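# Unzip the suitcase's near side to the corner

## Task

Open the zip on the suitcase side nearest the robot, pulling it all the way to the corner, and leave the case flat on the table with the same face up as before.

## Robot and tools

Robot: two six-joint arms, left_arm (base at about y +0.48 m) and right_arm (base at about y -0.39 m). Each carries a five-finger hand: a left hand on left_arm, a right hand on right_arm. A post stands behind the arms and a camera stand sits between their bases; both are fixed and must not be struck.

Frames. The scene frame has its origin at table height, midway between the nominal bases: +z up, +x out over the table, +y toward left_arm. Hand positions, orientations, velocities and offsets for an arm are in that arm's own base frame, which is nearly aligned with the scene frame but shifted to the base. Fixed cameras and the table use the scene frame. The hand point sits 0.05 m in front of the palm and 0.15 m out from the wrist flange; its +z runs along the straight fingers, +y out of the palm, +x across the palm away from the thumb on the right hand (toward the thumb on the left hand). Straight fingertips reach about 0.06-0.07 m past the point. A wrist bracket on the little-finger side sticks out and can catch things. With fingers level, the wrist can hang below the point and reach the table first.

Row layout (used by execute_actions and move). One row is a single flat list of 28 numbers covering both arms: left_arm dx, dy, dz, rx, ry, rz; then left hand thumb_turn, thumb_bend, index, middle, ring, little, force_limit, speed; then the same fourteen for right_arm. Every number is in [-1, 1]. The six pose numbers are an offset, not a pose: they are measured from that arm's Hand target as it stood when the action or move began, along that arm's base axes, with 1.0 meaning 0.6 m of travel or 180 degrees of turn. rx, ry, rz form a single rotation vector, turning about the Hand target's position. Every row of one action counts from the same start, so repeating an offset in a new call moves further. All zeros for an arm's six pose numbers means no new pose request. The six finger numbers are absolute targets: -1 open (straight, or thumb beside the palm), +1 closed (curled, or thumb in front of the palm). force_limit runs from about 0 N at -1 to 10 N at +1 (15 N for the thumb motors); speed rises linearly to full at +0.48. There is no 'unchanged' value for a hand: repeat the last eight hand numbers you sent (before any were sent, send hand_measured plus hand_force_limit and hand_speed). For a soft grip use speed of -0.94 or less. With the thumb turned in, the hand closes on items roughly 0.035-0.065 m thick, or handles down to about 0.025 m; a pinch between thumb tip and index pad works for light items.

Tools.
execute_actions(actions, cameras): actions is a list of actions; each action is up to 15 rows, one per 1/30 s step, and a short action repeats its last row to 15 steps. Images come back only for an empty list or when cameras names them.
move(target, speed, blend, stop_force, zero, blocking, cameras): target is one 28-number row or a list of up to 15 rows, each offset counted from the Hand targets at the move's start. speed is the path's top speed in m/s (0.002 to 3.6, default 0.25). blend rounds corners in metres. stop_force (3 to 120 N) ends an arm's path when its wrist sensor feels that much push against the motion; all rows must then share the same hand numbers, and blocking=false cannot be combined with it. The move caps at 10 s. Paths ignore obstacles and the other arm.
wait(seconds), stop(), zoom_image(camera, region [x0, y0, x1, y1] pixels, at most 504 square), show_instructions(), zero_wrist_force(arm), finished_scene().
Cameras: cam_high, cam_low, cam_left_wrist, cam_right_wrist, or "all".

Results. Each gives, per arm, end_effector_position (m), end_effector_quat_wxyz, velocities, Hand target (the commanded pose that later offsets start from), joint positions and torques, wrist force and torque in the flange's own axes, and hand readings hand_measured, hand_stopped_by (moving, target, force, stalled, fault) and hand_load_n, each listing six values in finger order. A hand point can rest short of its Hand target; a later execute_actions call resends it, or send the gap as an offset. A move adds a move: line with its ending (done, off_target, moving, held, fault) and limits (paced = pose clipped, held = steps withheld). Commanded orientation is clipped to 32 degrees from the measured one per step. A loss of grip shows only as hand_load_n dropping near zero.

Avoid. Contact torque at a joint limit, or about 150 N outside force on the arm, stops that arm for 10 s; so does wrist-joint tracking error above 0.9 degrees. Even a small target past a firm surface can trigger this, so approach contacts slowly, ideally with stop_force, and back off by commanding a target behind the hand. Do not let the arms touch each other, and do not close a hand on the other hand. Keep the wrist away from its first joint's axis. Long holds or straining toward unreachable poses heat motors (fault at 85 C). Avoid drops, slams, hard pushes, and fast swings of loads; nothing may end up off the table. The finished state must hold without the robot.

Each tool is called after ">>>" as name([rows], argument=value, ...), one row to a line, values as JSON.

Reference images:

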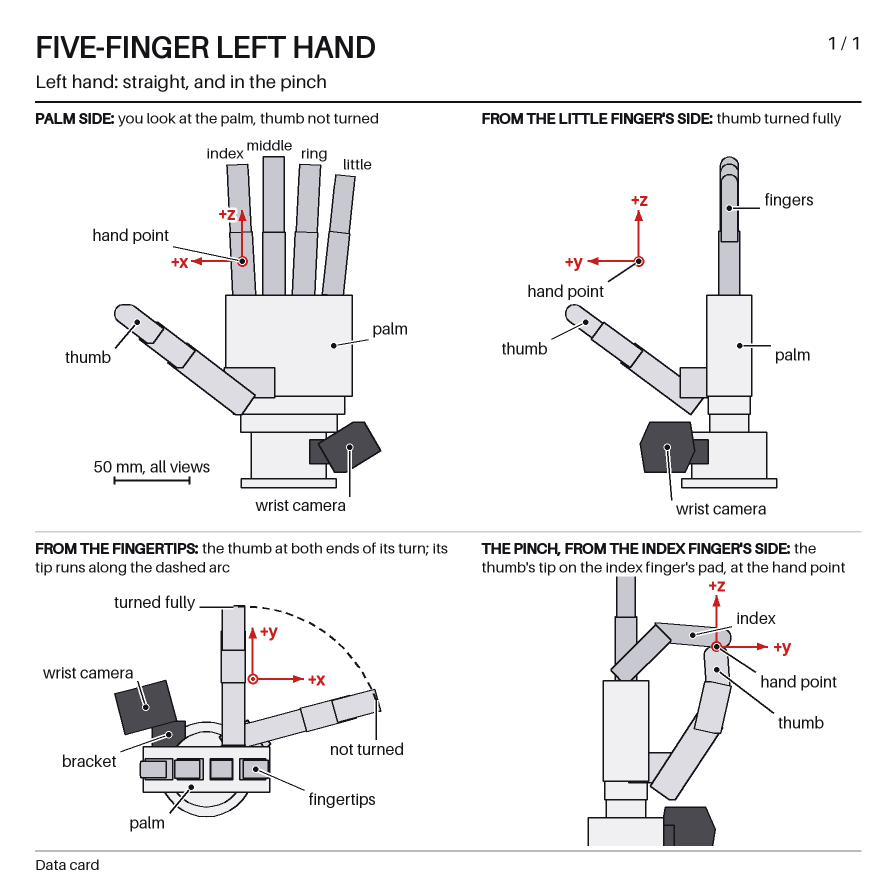

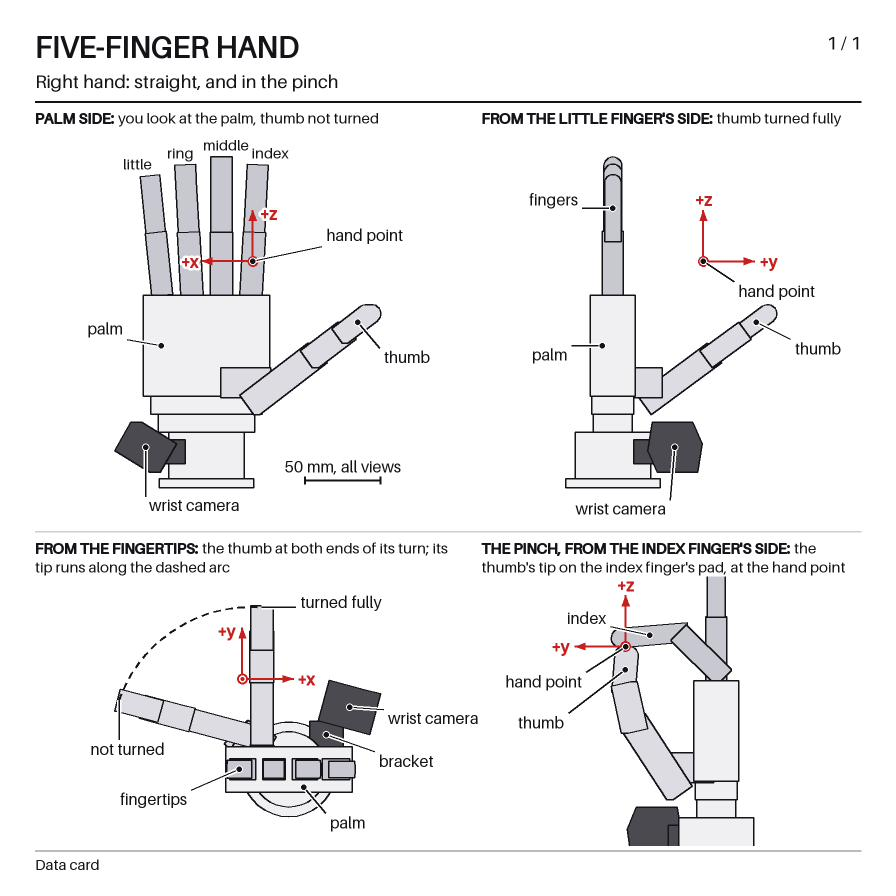

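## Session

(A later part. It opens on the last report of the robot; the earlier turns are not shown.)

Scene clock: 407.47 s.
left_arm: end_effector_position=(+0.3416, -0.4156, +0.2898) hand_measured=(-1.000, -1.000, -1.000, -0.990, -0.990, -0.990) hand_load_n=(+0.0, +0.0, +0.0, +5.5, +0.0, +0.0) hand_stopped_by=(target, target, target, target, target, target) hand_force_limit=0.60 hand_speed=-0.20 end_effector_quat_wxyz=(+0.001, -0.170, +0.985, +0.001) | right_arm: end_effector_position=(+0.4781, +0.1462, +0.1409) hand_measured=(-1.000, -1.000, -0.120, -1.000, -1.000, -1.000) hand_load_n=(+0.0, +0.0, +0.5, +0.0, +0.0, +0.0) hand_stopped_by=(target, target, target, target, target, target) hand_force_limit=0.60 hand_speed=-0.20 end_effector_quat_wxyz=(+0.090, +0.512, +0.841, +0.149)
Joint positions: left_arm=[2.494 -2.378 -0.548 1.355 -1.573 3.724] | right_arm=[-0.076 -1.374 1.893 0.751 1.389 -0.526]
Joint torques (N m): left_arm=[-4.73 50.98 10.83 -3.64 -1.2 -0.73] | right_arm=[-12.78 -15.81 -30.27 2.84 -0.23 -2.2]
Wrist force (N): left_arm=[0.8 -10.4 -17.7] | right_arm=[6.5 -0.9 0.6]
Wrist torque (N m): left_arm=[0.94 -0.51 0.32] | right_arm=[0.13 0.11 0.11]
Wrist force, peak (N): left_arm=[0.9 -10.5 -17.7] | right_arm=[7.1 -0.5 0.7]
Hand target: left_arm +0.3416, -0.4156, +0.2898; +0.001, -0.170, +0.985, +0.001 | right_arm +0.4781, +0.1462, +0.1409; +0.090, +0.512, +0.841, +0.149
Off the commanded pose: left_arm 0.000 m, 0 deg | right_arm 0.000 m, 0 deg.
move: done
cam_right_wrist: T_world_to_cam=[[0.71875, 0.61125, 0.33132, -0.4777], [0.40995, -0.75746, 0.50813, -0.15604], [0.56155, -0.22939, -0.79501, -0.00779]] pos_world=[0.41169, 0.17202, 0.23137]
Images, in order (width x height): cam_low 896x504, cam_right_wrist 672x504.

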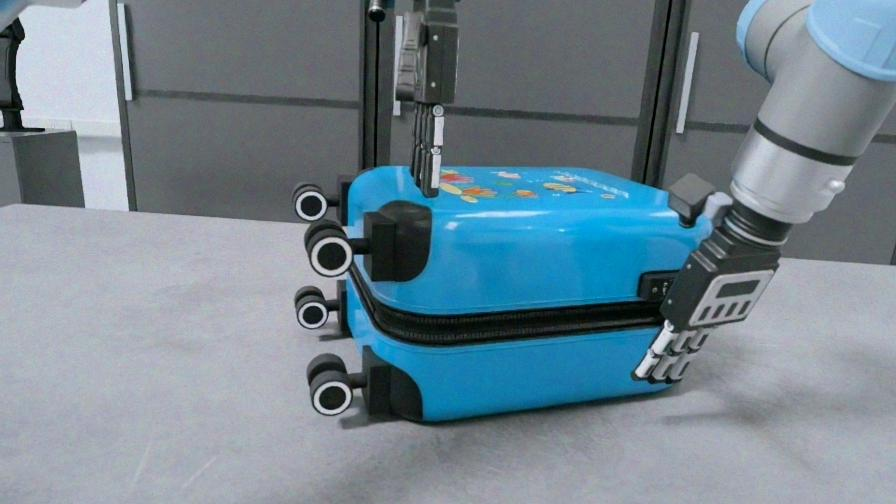

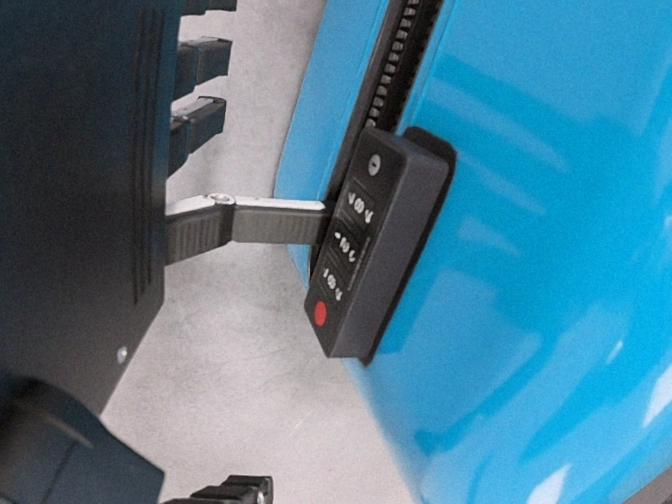

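>>> wait(seconds=0, cameras=["cam_high","cam_right_wrist"])

>>> zoom_image(camera="cam_high", region=[370, 110, 570, 310])

Scene clock: 408.53 s.
left_arm: end_effector_position=(+0.3416, -0.4156, +0.2898) hand_measured=(-1.000, -1.000, -1.000, -0.990, -0.990, -0.990) hand_load_n=(+0.0, +0.0, +0.0, +5.5, +0.0, +0.0) hand_stopped_by=(target, target, target, target, target, target) hand_force_limit=0.60 hand_speed=-0.20 end_effector_quat_wxyz=(+0.001, -0.170, +0.985, +0.001) | right_arm: end_effector_position=(+0.4781, +0.1462, +0.1409) hand_measured=(-1.000, -1.000, -0.120, -1.000, -1.000, -1.000) hand_load_n=(+0.5, +0.0, +0.5, +0.0, +0.0, +0.0) hand_stopped_by=(target, target, target, target, target, target) hand_force_limit=0.60 hand_speed=-0.20 end_effector_quat_wxyz=(+0.090, +0.512, +0.841, +0.149)
Joint positions: left_arm=[2.494 -2.378 -0.548 1.355 -1.573 3.724] | right_arm=[-0.076 -1.374 1.893 0.751 1.389 -0.526]
Joint torques (N m): left_arm=[-5.65 48.88 10.49 -3.42 -1.15 -0.88] | right_arm=[-14.29 -16.37 -32.1 2.65 -0.18 -2.42]
Wrist force (N): left_arm=[0.9 -10.5 -17.2] | right_arm=[6.4 -0.6 1.0]
Wrist torque (N m): left_arm=[0.90 -0.51 0.33] | right_arm=[0.19 0.12 0.12]
Wrist force, peak (N): left_arm=[0.8 -10.3 -17.8] | right_arm=[6.8 -0.8 1.1]
Hand target: left_arm +0.3416, -0.4156, +0.2898; +0.001, -0.170, +0.985, +0.001 | right_arm +0.4781, +0.1462, +0.1409; +0.090, +0.512, +0.841, +0.149
Off the commanded pose: left_arm 0.000 m, 0 deg | right_arm 0.000 m, 0 deg.
cam_right_wrist: T_world_to_cam=[[0.71875, 0.61125, 0.33132, -0.4777], [0.40995, -0.75746, 0.50813, -0.15604], [0.56155, -0.22939, -0.79501, -0.00779]] pos_world=[0.41169, 0.17202, 0.23137]

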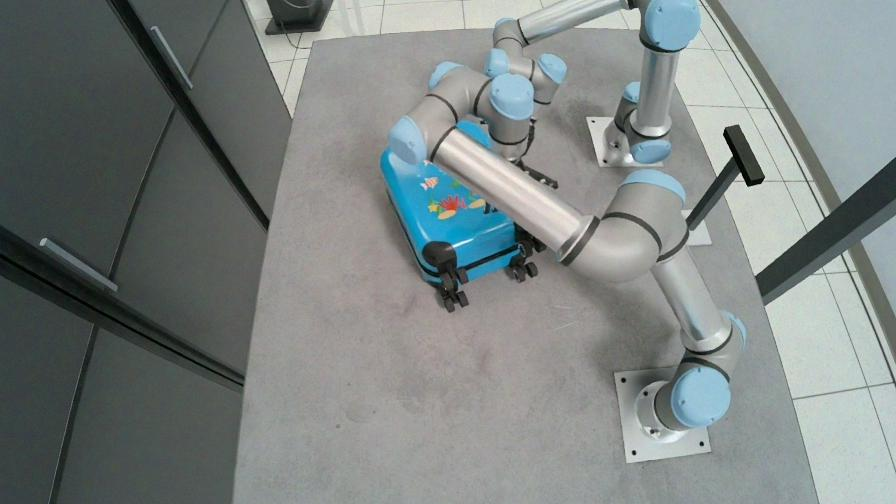

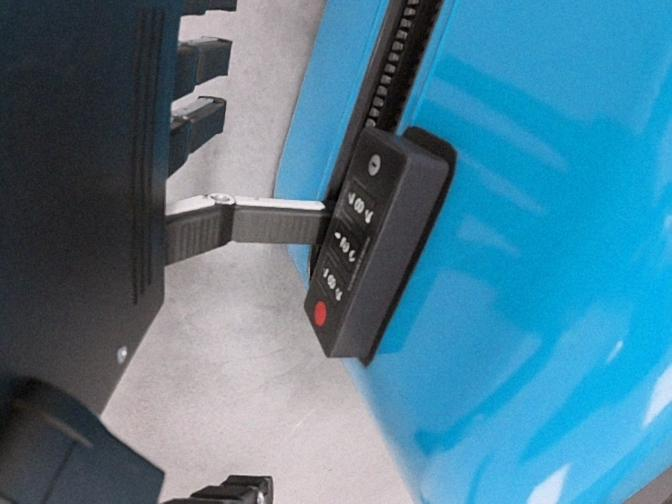

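Scaled by 2.520 from the camera's image (finer frame: 1280x720).

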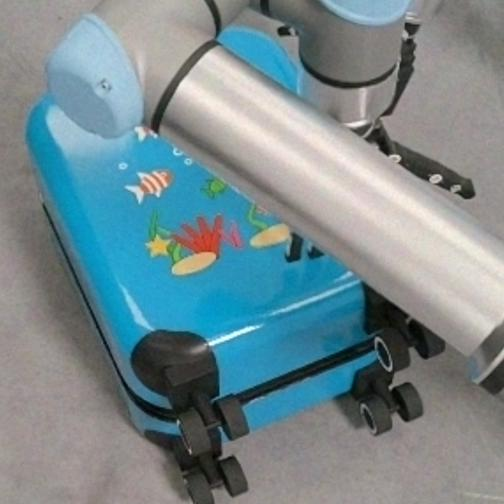

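>>> move([
  [0,0,0,0,0,0,-1,-1,-1,-0.99,-0.99,-0.99,0.6,-0.2, 0.0050,-0.0120,0,0,0,0.0056,-1,-1,-0.12,-1,-1,-1,0.6,-0.2],
  [0,0,0,0,0,0,-1,-1,-1,-0.99,-0.99,-0.99,0.6,-0.2, 0.0115,-0.0260,0,0,0,0.0444,-1,-1,-0.12,-1,-1,-1,0.6,-0.2],
], speed=0.012, blend=[0.003,0], stop_force=14, zero=false, cameras=["cam_right_wrist","cam_low"])

>>> zoom_image(camera="cam_right_wrist", region=[250, 170, 400, 370])

>>> zoom_image(camera="cam_low", region=[600, 180, 800, 420])

Scene clock: 416.70 s.
left_arm: end_effector_position=(+0.3416, -0.4156, +0.2898) hand_measured=(-1.000, -1.000, -1.000, -0.990, -0.990, -0.990) hand_load_n=(+0.0, +0.0, +0.0, +5.5, +0.0, +0.0) hand_stopped_by=(target, target, target, target, target, target) hand_force_limit=0.60 hand_speed=-0.20 end_effector_quat_wxyz=(+0.001, -0.170, +0.985, +0.001) | right_arm: end_effector_position=(+0.4850, +0.1306, +0.1409) hand_measured=(-1.000, -1.000, -0.120, -1.000, -1.000, -1.000) hand_load_n=(+0.0, +0.0, +0.0, +0.0, +0.0, +0.0) hand_stopped_by=(target, target, target, target, target, target) hand_force_limit=0.60 hand_speed=-0.20 end_effector_quat_wxyz=(+0.080, +0.452, +0.875, +0.155)
Joint positions: left_arm=[2.494 -2.378 -0.548 1.355 -1.573 3.724] | right_arm=[-0.175 -1.355 1.883 0.792 1.324 -0.761]
Joint torques (N m): left_arm=[-5.08 47.17 11.41 -2.9 -1.37 -0.79] | right_arm=[-11.01 -16.11 -28.14 4.23 -1.7 -2.68]
Wrist force (N): left_arm=[0.1 -8.6 -17.3] | right_arm=[-0.5 0.8 0.6]
Wrist torque (N m): left_arm=[1.00 -0.46 0.24] | right_arm=[0.23 0.14 0.05]
Wrist force, peak (N): left_arm=[0.8 -10.5 -17.7] | right_arm=[6.7 -0.8 1.0]
Hand target: left_arm +0.3416, -0.4156, +0.2898; +0.001, -0.170, +0.985, +0.001 | right_arm +0.4850, +0.1306, +0.1409; +0.080, +0.452, +0.875, +0.155
Off the commanded pose: left_arm 0.000 m, 0 deg | right_arm 0.000 m, 0 deg.
move: done
cam_right_wrist: T_world_to_cam=[[0.62682, 0.7052, 0.33135, -0.44075], [0.51124, -0.69316, 0.5081, -0.22818], [0.58799, -0.14909, -0.79501, -0.03851]] pos_world=[0.41557, 0.14691, 0.23137]
Images, in order (width x height): cam_low 896x504, cam_right_wrist 672x504.

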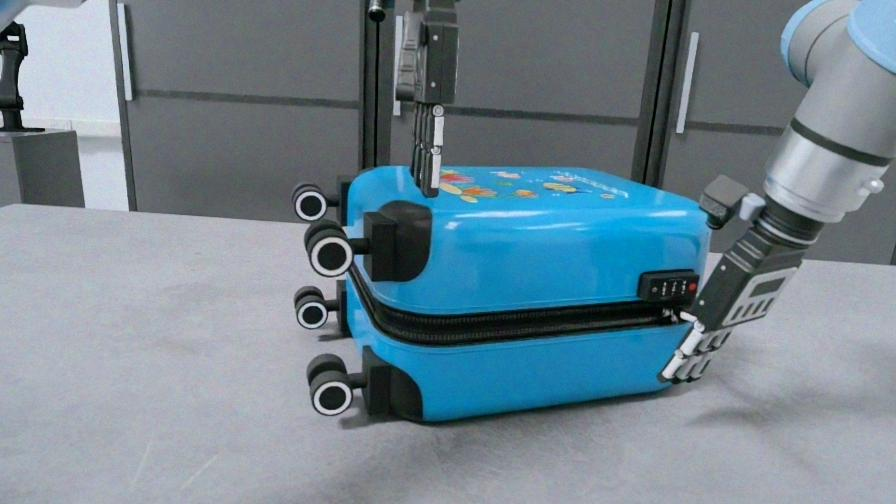

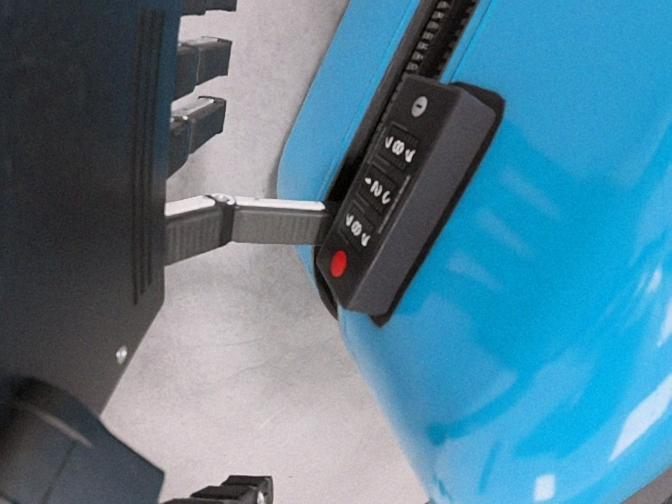

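Scaled by 2.520 from the camera's image (finer frame: 960x720).

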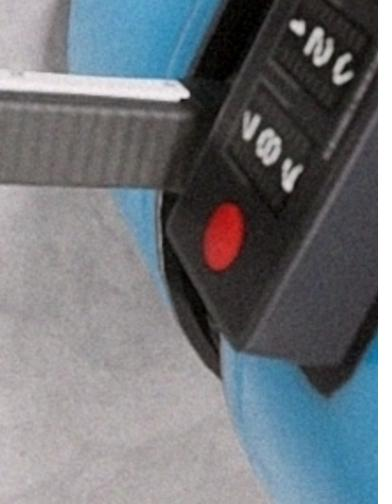

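Scaled by 2.100 from the camera's image (finer frame: 1280x720).

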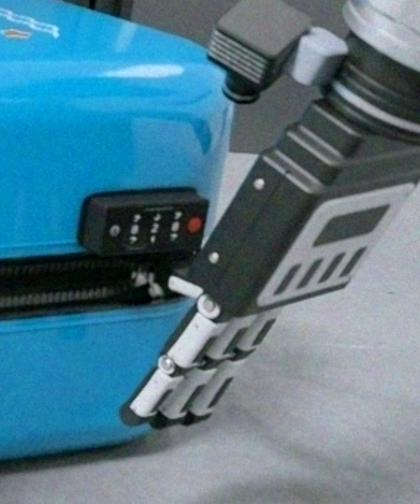

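>>> zoom_image(camera="cam_low", region=[630, 260, 730, 360])

Scaled by 5.040 from the camera's image (finer frame: 1280x720).

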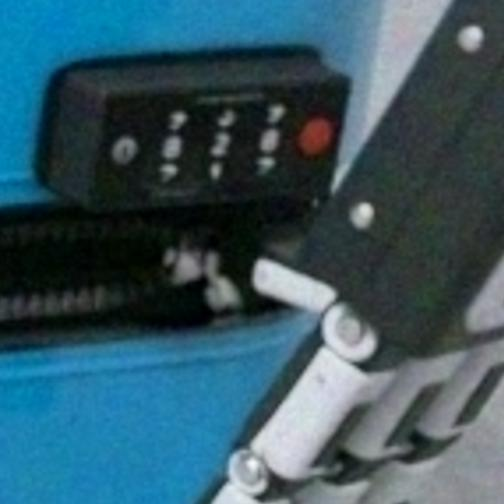

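>>> move(target=[0,0,0,0,0,0,-1,-1,-1,-0.99,-0.99,-0.99,0.6,-0.2, 0.0137,0.0097,0,0,0,0,-1,-1,-0.12,-1,-1,-1,0.6,-0.2], speed=0.01, stop_force=3, cameras=["cam_low"])

Scene clock: 418.67 s.
left_arm: end_effector_position=(+0.3416, -0.4156, +0.2898) hand_measured=(-1.000, -1.000, -1.000, -0.990, -0.990, -0.990) hand_load_n=(+0.0, +0.0, +0.0, +4.0, -0.5, +0.0) hand_stopped_by=(target, target, target, target, target, target) hand_force_limit=0.60 hand_speed=-0.20 end_effector_quat_wxyz=(+0.001, -0.170, +0.985, +0.001) | right_arm: end_effector_position=(+0.4870, +0.1319, +0.1409) hand_measured=(-1.000, -1.000, -0.120, -1.000, -1.000, -1.000) hand_load_n=(+0.0, +0.0, +0.0, +0.0, +0.0, +0.0) hand_stopped_by=(target, target, target, target, target, target) hand_force_limit=0.60 hand_speed=-0.20 end_effector_quat_wxyz=(+0.080, +0.452, +0.875, +0.155)
Joint positions: left_arm=[2.494 -2.378 -0.548 1.355 -1.573 3.724] | right_arm=[-0.17 -1.35 1.877 0.793 1.325 -0.756]
Joint torques (N m): left_arm=[-5.54 47.51 11.34 -2.54 -1.4 -0.96] | right_arm=[-11.44 -31.8 -8.02 -0.01 -1.71 -2.75]
Wrist force (N): left_arm=[-1.0 -3.9 -16.8] | right_arm=[0.2 0.3 0.7]
Wrist torque (N m): left_arm=[1.10 -0.41 0.06] | right_arm=[0.20 0.07 0.04]
Wrist force, peak (N): left_arm=[0.2 -8.9 -17.7] | right_arm=[-1.3 -3.2 -1.5]
Hand target: left_arm +0.3416, -0.4156, +0.2898; +0.001, -0.170, +0.985, +0.001 | right_arm +0.4870, +0.1319, +0.1409; +0.080, +0.452, +0.875, +0.155 (not the last commanded pose)
Off the commanded pose: left_arm 0.000 m, 0 deg | right_arm 0.008 m, 0 deg.
move: contact (right_arm)

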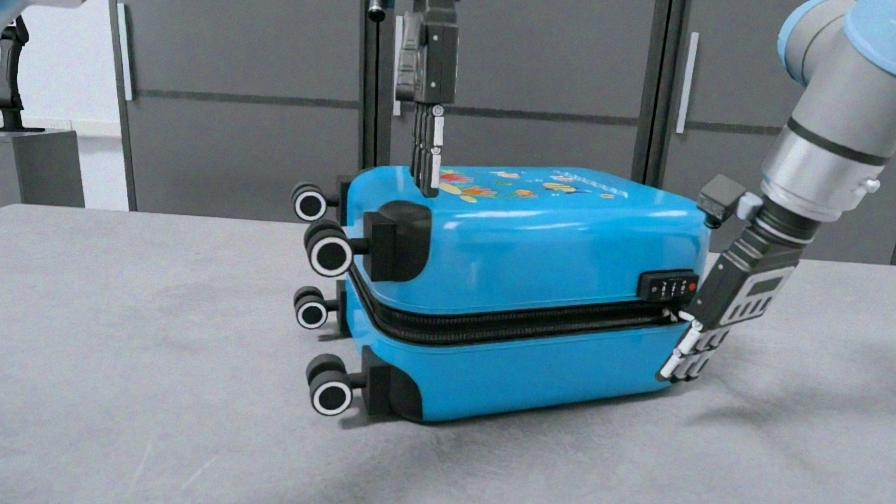

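>>> zoom_image(camera="cam_low", region=[290, 270, 370, 430])

>>> zoom_image(camera="cam_low", region=[600, 180, 740, 420])

Scaled by 3.150 from the camera's image (finer frame: 1280x720).

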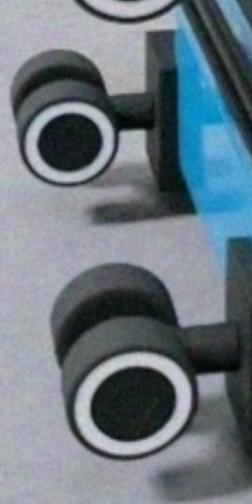

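Scaled by 2.100 from the camera's image (finer frame: 1280x720).

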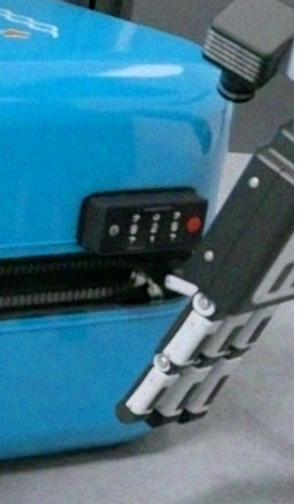

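>>> move([
  [0,0,0,0,0,0,-1,-1,-1,-0.99,-0.99,-0.99,0.6,-0.2, -0.0163,-0.0117,0,0,0,0,-1,-1,-0.12,-1,-1,-1,0.6,-0.2],
  [0,0,0,0,0,0,-1,-1,-1,-0.99,-0.99,-0.99,0.6,-0.2, -0.0430,0.0440,0,0,0,-0.0394,-1,-1,-0.12,-1,-1,-1,0.6,-0.2],
], speed=0.05, cameras=["cam_right_wrist","cam_low"])

>>> zoom_image(camera="cam_low", region=[630, 260, 730, 360])

>>> zoom_image(camera="cam_right_wrist", region=[250, 170, 400, 370])

Scene clock: 423.83 s.
left_arm: end_effector_position=(+0.3416, -0.4156, +0.2898) hand_measured=(-1.000, -1.000, -1.000, -0.990, -0.990, -0.990) hand_load_n=(+0.0, +0.0, +0.0, +4.5, +0.0, +0.0) hand_stopped_by=(target, target, target, target, target, target) hand_force_limit=0.60 hand_speed=-0.20 end_effector_quat_wxyz=(+0.001, -0.170, +0.985, +0.001) | right_arm: end_effector_position=(+0.4611, +0.1583, +0.1408) hand_measured=(-1.000, -1.000, -0.120, -1.000, -1.000, -1.000) hand_load_n=(+0.0, +0.0, +0.0, +0.0, +0.0, +0.0) hand_stopped_by=(target, target, target, target, target, target) hand_force_limit=0.60 hand_speed=-0.20 end_effector_quat_wxyz=(+0.089, +0.505, +0.845, +0.149)
Joint positions: left_arm=[2.494 -2.378 -0.548 1.355 -1.573 3.724] | right_arm=[-0.048 -1.403 1.928 0.743 1.393 -0.514]
Joint torques (N m): left_arm=[-5.17 46.84 10.95 -2.53 -1.42 -0.91] | right_arm=[8.29 -29.4 -17.83 0.06 1.12 2.51]
Wrist force (N): left_arm=[-1.2 -3.9 -16.8] | right_arm=[-0.3 1.0 0.5]
Wrist torque (N m): left_arm=[1.11 -0.38 0.05] | right_arm=[0.25 0.09 -0.02]
Wrist force, peak (N): left_arm=[-1.0 -4.2 -17.2] | right_arm=[0.0 1.0 1.0]
Hand target: left_arm +0.3416, -0.4156, +0.2898; +0.001, -0.170, +0.985, +0.001 | right_arm +0.4612, +0.1583, +0.1409; +0.089, +0.505, +0.845, +0.149
Off the commanded pose: left_arm 0.000 m, 0 deg | right_arm 0.000 m, 0 deg.
move: done
cam_right_wrist: T_world_to_cam=[[0.70914, 0.62242, 0.33124, -0.47016], [0.42182, -0.75097, 0.50805, -0.14633], [0.56497, -0.22055, -0.79509, 0.00149]] pos_world=[0.39429, 0.18307, 0.23127]
Images, in order (width x height): cam_low 896x504, cam_right_wrist 672x504.

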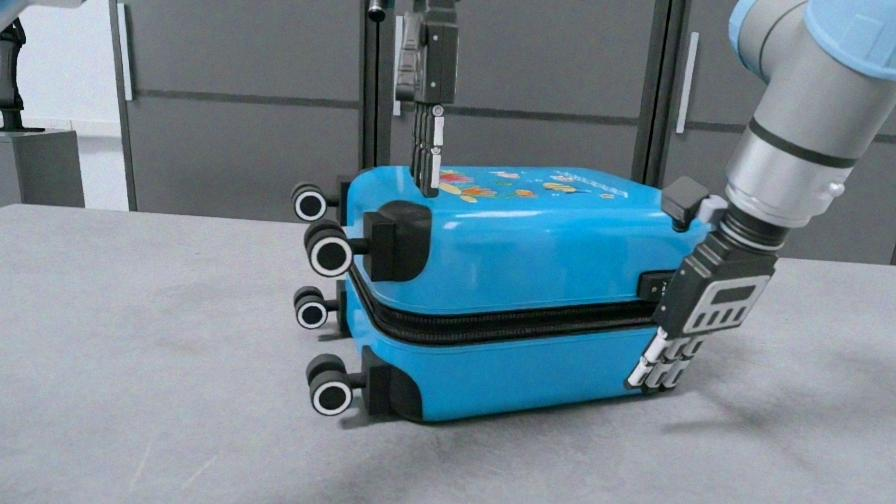

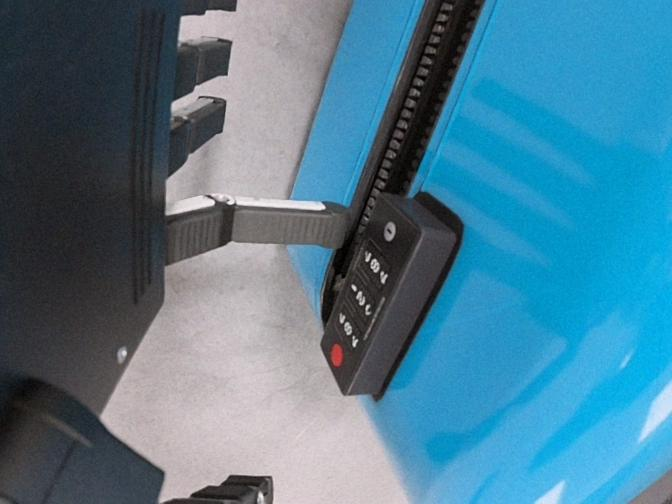

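Scaled by 5.040 from the camera's image (finer frame: 1280x720).

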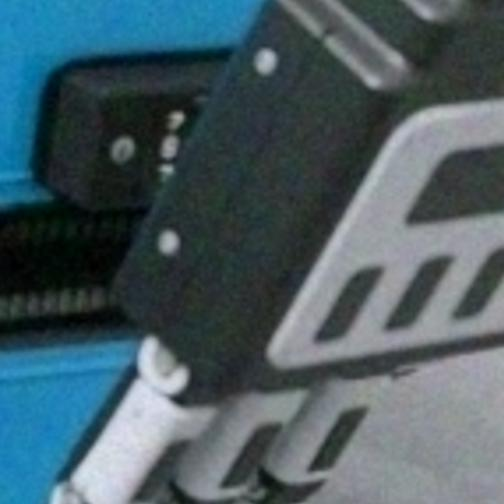

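Scaled by 2.520 from the camera's image (finer frame: 960x720).

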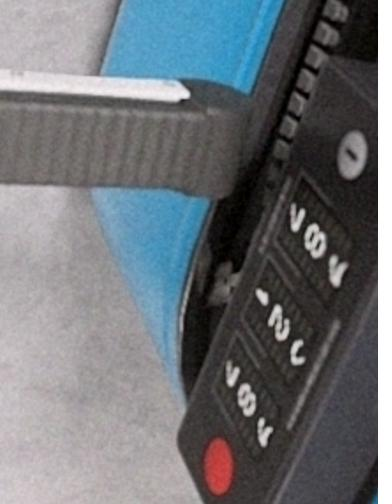

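>>> move(target=[0,0,0,0,0,0,-1,-1,-1,-0.99,-0.99,-0.99,0.6,-0.2, 0.0186,0.0076,0,0,0,0,-1,-1,-0.12,-1,-1,-1,0.6,-0.2], speed=0.015, stop_force=5, cameras=["cam_right_wrist"])

>>> zoom_image(camera="cam_right_wrist", region=[270, 170, 390, 330])

Scene clock: 425.83 s.
left_arm: end_effector_position=(+0.3416, -0.4156, +0.2898) hand_measured=(-1.000, -1.000, -1.000, -0.990, -0.990, -0.990) hand_load_n=(+0.0, +0.0, -0.5, +4.0, +0.0, +0.0) hand_stopped_by=(target, target, target, target, target, target) hand_force_limit=0.60 hand_speed=-0.20 end_effector_quat_wxyz=(+0.001, -0.170, +0.985, +0.001) | right_arm: end_effector_position=(+0.4723, +0.1629, +0.1409) hand_measured=(-1.000, -1.000, -0.120, -1.000, -1.000, -1.000) hand_load_n=(+0.0, +0.0, +0.5, +0.0, +0.0, +0.0) hand_stopped_by=(target, target, target, target, target, target) hand_force_limit=0.60 hand_speed=-0.20 end_effector_quat_wxyz=(+0.089, +0.505, +0.845, +0.149)
Joint positions: left_arm=[2.494 -2.378 -0.548 1.355 -1.573 3.724] | right_arm=[-0.033 -1.375 1.893 0.748 1.398 -0.499]
Joint torques (N m): left_arm=[-5.49 47.02 11.12 -2.24 -1.35 -0.82] | right_arm=[7.07 -14.7 -28.51 4.03 0.96 2.31]
Wrist force (N): left_arm=[-1.0 -4.1 -16.8] | right_arm=[-0.3 0.9 0.7]
Wrist torque (N m): left_arm=[1.08 -0.42 0.07] | right_arm=[0.23 0.09 -0.04]
Wrist force, peak (N): left_arm=[-1.1 -4.1 -17.2] | right_arm=[-0.4 1.2 0.8]
Hand target: left_arm +0.3416, -0.4156, +0.2898; +0.001, -0.170, +0.985, +0.001 | right_arm +0.4723, +0.1629, +0.1409; +0.089, +0.505, +0.845, +0.149
Off the commanded pose: left_arm 0.000 m, 0 deg | right_arm 0.000 m, 0 deg.
move: done
cam_right_wrist: T_world_to_cam=[[0.70911, 0.62239, 0.33136, -0.48101], [0.42172, -0.75099, 0.5081, -0.14762], [0.56508, -0.22055, -0.79501, -0.0038]] pos_world=[0.40549, 0.18767, 0.23137]

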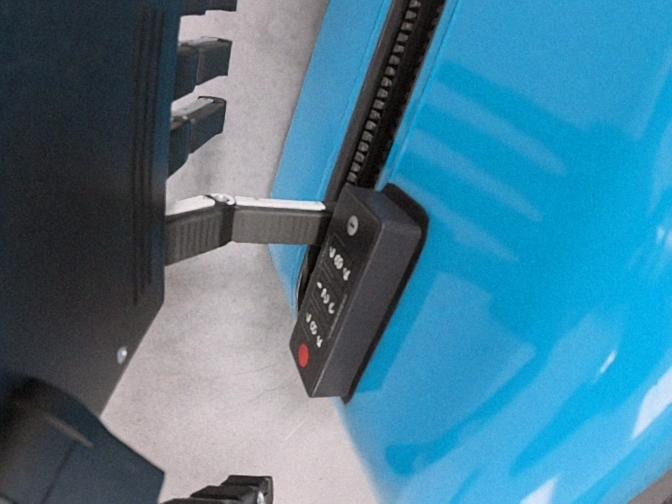

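Scaled by 3.150 from the camera's image (finer frame: 960x720).

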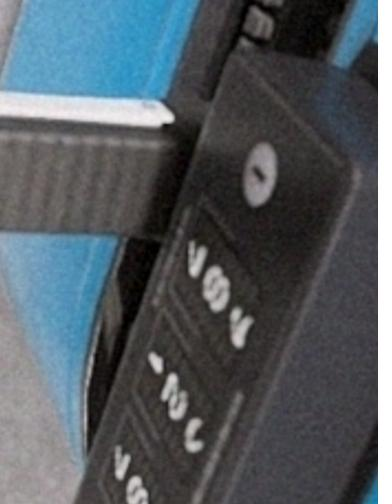

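>>> move(target=[0,0,0,0,0,0,-1,-1,-1,-0.99,-0.99,-0.99,0.6,-0.2, 0.0072,-0.0152,0,0,0,0,-1,-1,-0.12,-1,-1,-1,0.6,-0.2], speed=0.008, stop_force=13, cameras=["cam_right_wrist","cam_low"])

>>> zoom_image(camera="cam_right_wrist", region=[270, 170, 390, 330])

Scene clock: 428.20 s.
left_arm: end_effector_position=(+0.3416, -0.4156, +0.2898) hand_measured=(-1.000, -1.000, -1.000, -0.990, -0.990, -0.990) hand_load_n=(+0.0, +0.0, +0.0, +4.0, +0.0, +0.0) hand_stopped_by=(target, target, target, target, target, target) hand_force_limit=0.60 hand_speed=-0.20 end_effector_quat_wxyz=(+0.001, -0.170, +0.985, +0.001) | right_arm: end_effector_position=(+0.4767, +0.1537, +0.1409) hand_measured=(-1.000, -1.000, -0.120, -1.000, -1.000, -1.000) hand_load_n=(+0.0, +0.0, +0.0, +0.0, +0.0, +0.0) hand_stopped_by=(target, target, target, target, target, target) hand_force_limit=0.60 hand_speed=-0.20 end_effector_quat_wxyz=(+0.089, +0.505, +0.845, +0.149)
Joint positions: left_arm=[2.494 -2.378 -0.548 1.355 -1.573 3.724] | right_arm=[-0.06 -1.372 1.89 0.752 1.39 -0.526]
Joint torques (N m): left_arm=[-4.84 46.03 11.32 -1.95 -1.56 -1.02] | right_arm=[-11.03 -15.14 -28.63 3.77 -1.27 -2.97]
Wrist force (N): left_arm=[-1.0 -4.0 -17.1] | right_arm=[-0.2 0.6 0.8]
Wrist torque (N m): left_arm=[1.10 -0.41 0.06] | right_arm=[0.20 0.07 0.09]
Wrist force, peak (N): left_arm=[-0.9 -4.1 -17.2] | right_arm=[1.8 1.1 0.7]
Hand target: left_arm +0.3416, -0.4156, +0.2898; +0.001, -0.170, +0.985, +0.001 | right_arm +0.4767, +0.1538, +0.1409; +0.089, +0.505, +0.845, +0.149
Off the commanded pose: left_arm 0.000 m, 0 deg | right_arm 0.000 m, 0 deg.
move: done
cam_right_wrist: T_world_to_cam=[[0.70909, 0.62241, 0.33134, -0.47839], [0.42175, -0.75097, 0.50811, -0.15628], [0.56508, -0.22055, -0.79501, -0.00824]] pos_world=[0.40979, 0.17858, 0.23137]
Images, in order (width x height): cam_low 896x504, cam_right_wrist 672x504.

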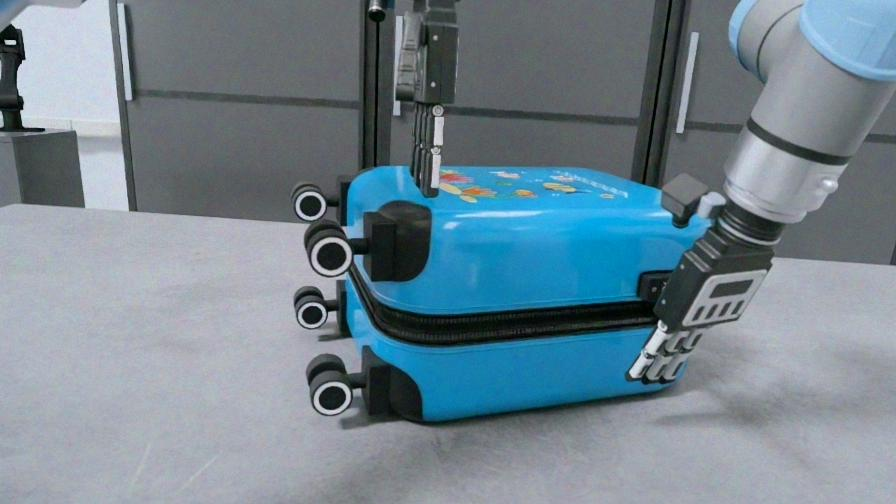

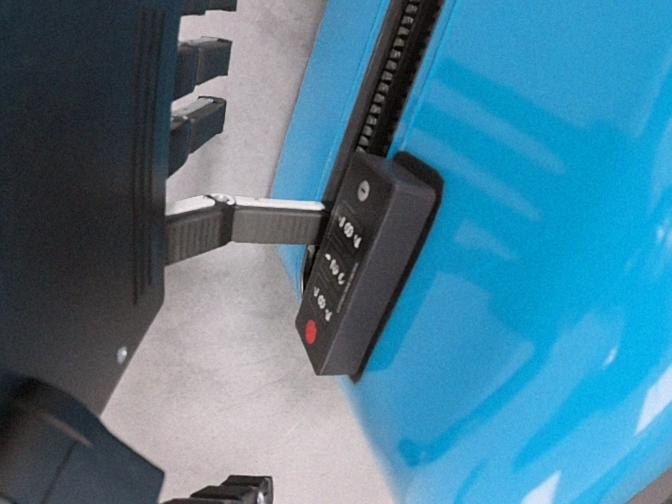

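Scaled by 3.150 from the camera's image (finer frame: 960x720).

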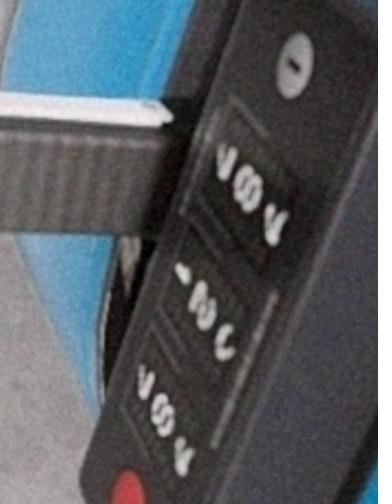

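>>> move([
  [0,0,0,0,0,0,-1,-1,-1,-0.99,-0.99,-0.99,0.6,-0.2, -0.0095,0.0124,0,0,0,0,-1,-1,-0.12,-1,-1,-1,0.6,-0.2],
  [0,0,0,0,0,0,-1,-1,-1,-0.99,-0.99,-0.99,0.6,-0.2, -0.0034,0.0149,0,0,0,0,-1,-1,-0.12,-1,-1,-1,0.6,-0.2],
], speed=0.03)

>>> move(target=[0,0,0,0,0,0,-1,-1,-1,-0.99,-0.99,-0.99,0.6,-0.2, 0.0076,-0.0185,0,0,0,0,-1,-1,-0.12,-1,-1,-1,0.6,-0.2], speed=0.008, stop_force=12, cameras=["cam_right_wrist","cam_low"])

>>> zoom_image(camera="cam_right_wrist", region=[270, 170, 390, 330])

Scene clock: 429.73 s.
left_arm: end_effector_position=(+0.3416, -0.4156, +0.2898) hand_measured=(-1.000, -1.000, -1.000, -0.990, -0.990, -0.990) hand_load_n=(+0.0, +0.0, +0.0, +4.0, +0.0, +0.0) hand_stopped_by=(target, target, target, target, target, target) hand_force_limit=0.60 hand_speed=-0.20 end_effector_quat_wxyz=(+0.001, -0.170, +0.985, +0.001) | right_arm: end_effector_position=(+0.4746, +0.1627, +0.1409) hand_measured=(-1.000, -1.000, -0.120, -1.000, -1.000, -1.000) hand_load_n=(+0.0, +0.0, +0.0, -0.5, +0.0, +0.0) hand_stopped_by=(target, target, target, target, target, target) hand_force_limit=0.60 hand_speed=-0.20 end_effector_quat_wxyz=(+0.089, +0.505, +0.845, +0.149)
Joint positions: left_arm=[2.494 -2.378 -0.548 1.355 -1.573 3.724] | right_arm=[-0.033 -1.37 1.887 0.749 1.398 -0.5]
Joint torques (N m): left_arm=[-6.05 46.03 12.24 -1.82 -1.51 -0.96] | right_arm=[8 -15.91 -28.62 4.04 1.11 2.5]
Wrist force (N): left_arm=[-1.0 -4.0 -16.6] | right_arm=[-0.1 0.7 0.9]
Wrist torque (N m): left_arm=[1.08 -0.41 0.05] | right_arm=[0.19 0.06 -0.04]
Wrist force, peak (N): left_arm=[-1.2 -4.0 -17.2] | right_arm=[-0.4 1.2 0.8]
Hand target: left_arm +0.3416, -0.4156, +0.2898; +0.001, -0.170, +0.985, +0.001 | right_arm +0.4746, +0.1627, +0.1409; +0.089, +0.505, +0.845, +0.149
Off the commanded pose: left_arm 0.000 m, 0 deg | right_arm 0.000 m, 0 deg.
move: done

Scene clock: 432.03 s.
left_arm: end_effector_position=(+0.3416, -0.4156, +0.2898) hand_measured=(-1.000, -1.000, -1.000, -0.990, -0.990, -0.990) hand_load_n=(+0.0, +0.0, +0.0, +5.5, +0.0, +0.0) hand_stopped_by=(target, target, target, target, target, target) hand_force_limit=0.60 hand_speed=-0.20 end_effector_quat_wxyz=(+0.001, -0.170, +0.985, +0.001) | right_arm: end_effector_position=(+0.4792, +0.1516, +0.1409) hand_measured=(-1.000, -1.000, -0.120, -1.000, -1.000, -1.000) hand_load_n=(+0.0, +0.0, +0.0, +0.0, +0.0, +0.0) hand_stopped_by=(target, target, target, target, target, target) hand_force_limit=0.60 hand_speed=-0.20 end_effector_quat_wxyz=(+0.089, +0.505, +0.845, +0.149)
Joint positions: left_arm=[2.494 -2.378 -0.548 1.355 -1.573 3.724] | right_arm=[-0.066 -1.368 1.885 0.754 1.388 -0.531]
Joint torques (N m): left_arm=[-5.58 45.52 11.41 -1.67 -1.55 -1.01] | right_arm=[-13.91 -16.25 -30.21 2.79 0.19 -2.33]
Wrist force (N): left_arm=[1.7 -11.6 -17.1] | right_arm=[7.2 0.7 1.0]
Wrist torque (N m): left_arm=[0.81 -0.53 0.41] | right_arm=[0.20 0.12 0.12]
Wrist force, peak (N): left_arm=[1.6 -11.8 -17.2] | right_arm=[8.8 0.9 1.2]
Hand target: left_arm +0.3416, -0.4156, +0.2898; +0.001, -0.170, +0.985, +0.001 | right_arm +0.4792, +0.1516, +0.1409; +0.089, +0.505, +0.845, +0.149
Off the commanded pose: left_arm 0.000 m, 0 deg | right_arm 0.000 m, 0 deg.
move: done
cam_right_wrist: T_world_to_cam=[[0.70909, 0.62241, 0.33134, -0.47879], [0.42175, -0.75097, 0.50811, -0.15899], [0.56508, -0.22055, -0.79501, -0.01014]] pos_world=[0.41229, 0.17638, 0.23137]
Images, in order (width x height): cam_low 896x504, cam_right_wrist 672x504.

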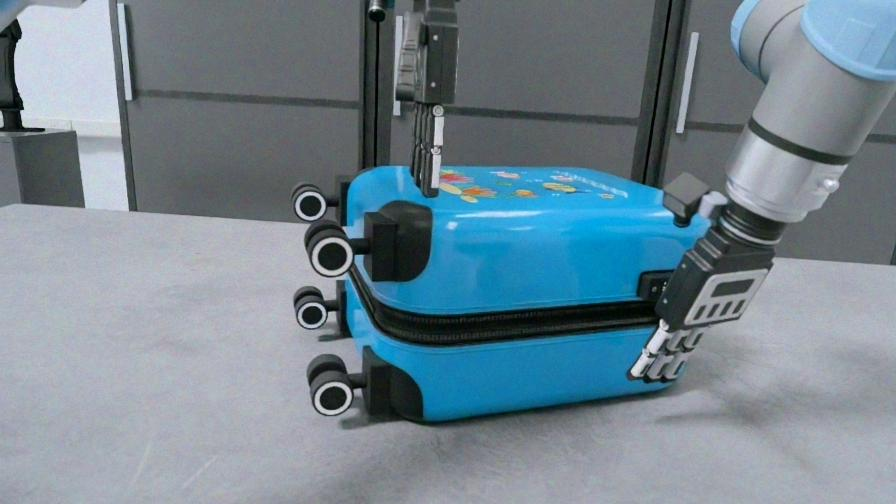

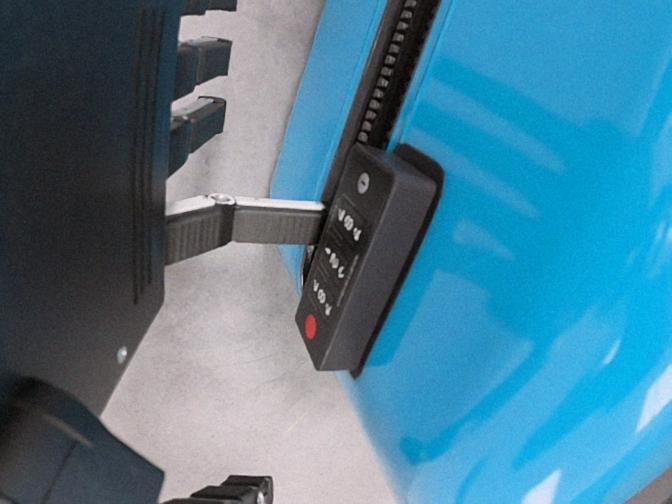

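Scaled by 3.150 from the camera's image (finer frame: 960x720).

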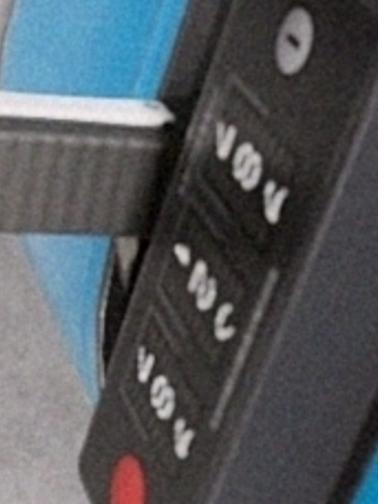

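>>> move(target=[0,0,0,0,0,0,-1,-1,-1,-0.99,-0.99,-0.99,0.6,-0.2, 0.0050,-0.0111,0,0,0,0.0111,-1,-1,-0.12,-1,-1,-1,0.6,-0.2], speed=0.01, stop_force=14, zero=false, cameras=["cam_right_wrist"])

>>> zoom_image(camera="cam_right_wrist", region=[270, 170, 390, 330])

Scene clock: 435.40 s.
left_arm: end_effector_position=(+0.3416, -0.4156, +0.2898) hand_measured=(-1.000, -1.000, -1.000, -0.990, -0.990, -0.990) hand_load_n=(+0.0, -0.5, +0.0, +5.0, +0.0, +0.0) hand_stopped_by=(target, target, target, target, target, target) hand_force_limit=0.60 hand_speed=-0.20 end_effector_quat_wxyz=(+0.001, -0.170, +0.985, +0.001) | right_arm: end_effector_position=(+0.4822, +0.1449, +0.1409) hand_measured=(-1.000, -1.000, -0.120, -1.000, -1.000, -1.000) hand_load_n=(+0.0, -0.5, +0.0, +0.0, +0.0, +0.0) hand_stopped_by=(target, target, target, target, target, target) hand_force_limit=0.60 hand_speed=-0.20 end_effector_quat_wxyz=(+0.087, +0.490, +0.854, +0.151)
Joint positions: left_arm=[2.494 -2.378 -0.548 1.355 -1.573 3.724] | right_arm=[-0.099 -1.363 1.883 0.764 1.368 -0.598]
Joint torques (N m): left_arm=[-4.51 44.47 11.57 -1.45 -1.38 -1.08] | right_arm=[-13.58 -16.25 -30.61 2.97 -0.65 -2.45]
Wrist force (N): left_arm=[-0.3 -6.3 -16.9] | right_arm=[4.9 -0.7 0.2]
Wrist torque (N m): left_arm=[1.07 -0.40 0.16] | right_arm=[0.19 0.07 0.12]
Wrist force, peak (N): left_arm=[1.6 -11.9 -17.3] | right_arm=[9.1 0.8 0.9]
Hand target: left_arm +0.3416, -0.4156, +0.2898; +0.001, -0.170, +0.985, +0.001 | right_arm +0.4822, +0.1449, +0.1409; +0.087, +0.490, +0.854, +0.151
Off the commanded pose: left_arm 0.000 m, 0 deg | right_arm 0.000 m, 0 deg.
move: done
cam_right_wrist: T_world_to_cam=[[0.68697, 0.64673, 0.33139, -0.46967], [0.44764, -0.73584, 0.50809, -0.17992], [0.57245, -0.2007, -0.795, -0.01974]] pos_world=[0.41449, 0.1674, 0.23137]

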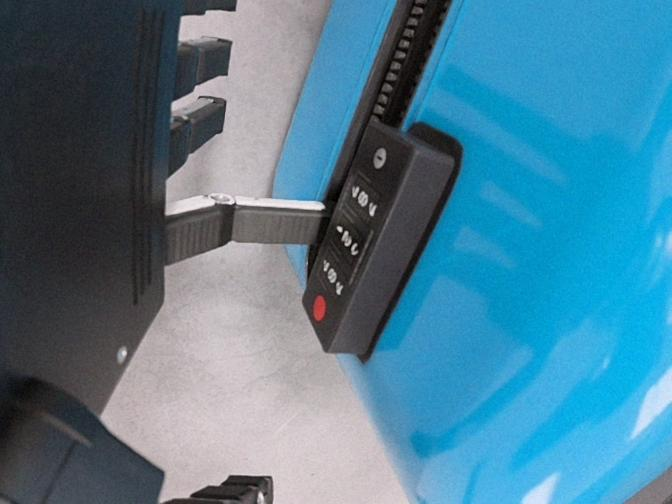

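Scaled by 3.150 from the camera's image (finer frame: 960x720).

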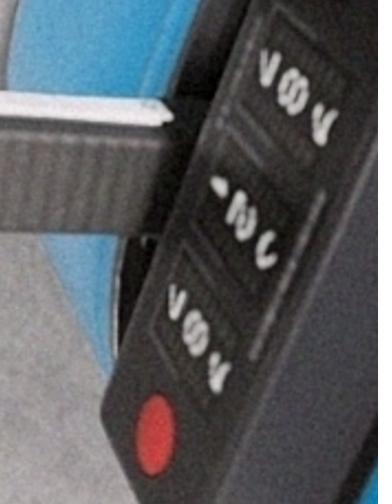

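>>> move(target=[0,0,0,0,0,0,-1,-1,-1,-0.99,-0.99,-0.99,0.6,-0.2, 0.0065,-0.0115,0,0,0,0.0278,-1,-1,-0.12,-1,-1,-1,0.6,-0.2], speed=0.01, stop_force=14, zero=false, cameras=["cam_right_wrist","cam_low"])

>>> zoom_image(camera="cam_low", region=[630, 260, 730, 360])

>>> zoom_image(camera="cam_right_wrist", region=[270, 170, 390, 330])

Scene clock: 440.80 s.
left_arm: end_effector_position=(+0.3416, -0.4156, +0.2898) hand_measured=(-1.000, -1.000, -1.000, -0.990, -0.990, -0.990) hand_load_n=(+0.0, +0.0, +0.0, +5.5, +0.0, +0.0) hand_stopped_by=(target, target, target, target, target, target) hand_force_limit=0.60 hand_speed=-0.20 end_effector_quat_wxyz=(+0.001, -0.170, +0.985, +0.001) | right_arm: end_effector_position=(+0.4861, +0.1380, +0.1409) hand_measured=(-1.000, -1.000, -0.120, -1.000, -1.000, -1.000) hand_load_n=(+0.0, +0.0, +0.0, +0.0, +0.0, +0.0) hand_stopped_by=(target, target, target, target, target, target) hand_force_limit=0.60 hand_speed=-0.20 end_effector_quat_wxyz=(+0.080, +0.453, +0.875, +0.155)
Joint positions: left_arm=[2.494 -2.378 -0.548 1.355 -1.573 3.724] | right_arm=[-0.152 -1.35 1.875 0.789 1.33 -0.736]
Joint torques (N m): left_arm=[-5.7 44.69 11.34 -1 -1.64 -0.78] | right_arm=[-10.56 -15.89 -27.75 4.03 -1.69 -2.65]
Wrist force (N): left_arm=[0.7 -10.2 -17.5] | right_arm=[0.0 0.2 0.2]
Wrist torque (N m): left_arm=[0.91 -0.48 0.31] | right_arm=[0.22 0.12 0.06]
Wrist force, peak (N): left_arm=[0.5 -10.4 -17.8] | right_arm=[7.7 0.2 0.8]
Hand target: left_arm +0.3416, -0.4156, +0.2898; +0.001, -0.170, +0.985, +0.001 | right_arm +0.4861, +0.1380, +0.1409; +0.080, +0.453, +0.875, +0.155
Off the commanded pose: left_arm 0.000 m, 0 deg | right_arm 0.000 m, 0 deg.
move: done
cam_right_wrist: T_world_to_cam=[[0.62796, 0.70417, 0.33136, -0.44711], [0.51009, -0.69399, 0.50813, -0.22288], [0.58777, -0.15007, -0.79499, -0.03778]] pos_world=[0.41667, 0.1545, 0.23137]
Images, in order (width x height): cam_low 896x504, cam_right_wrist 672x504.

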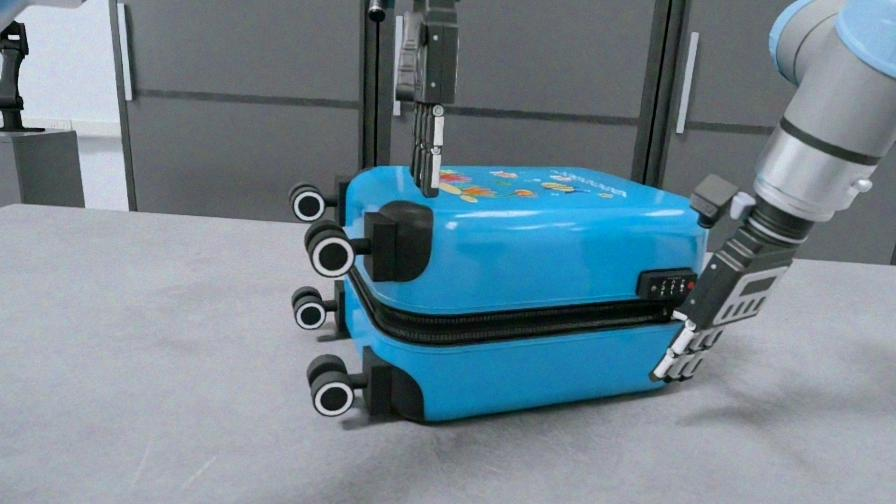

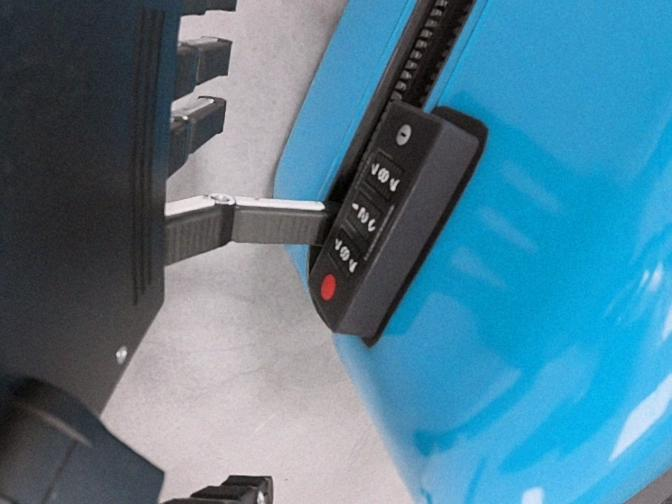

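Scaled by 5.040 from the camera's image (finer frame: 1280x720).

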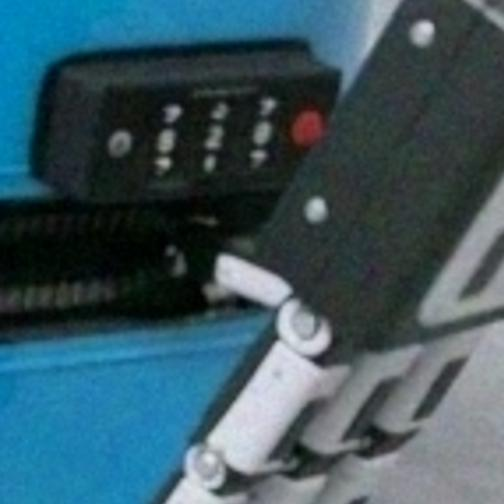

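Scaled by 3.150 from the camera's image (finer frame: 960x720).

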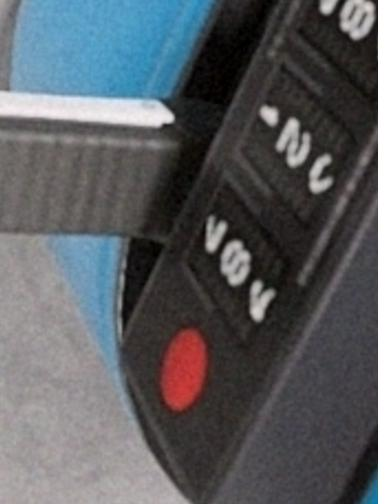

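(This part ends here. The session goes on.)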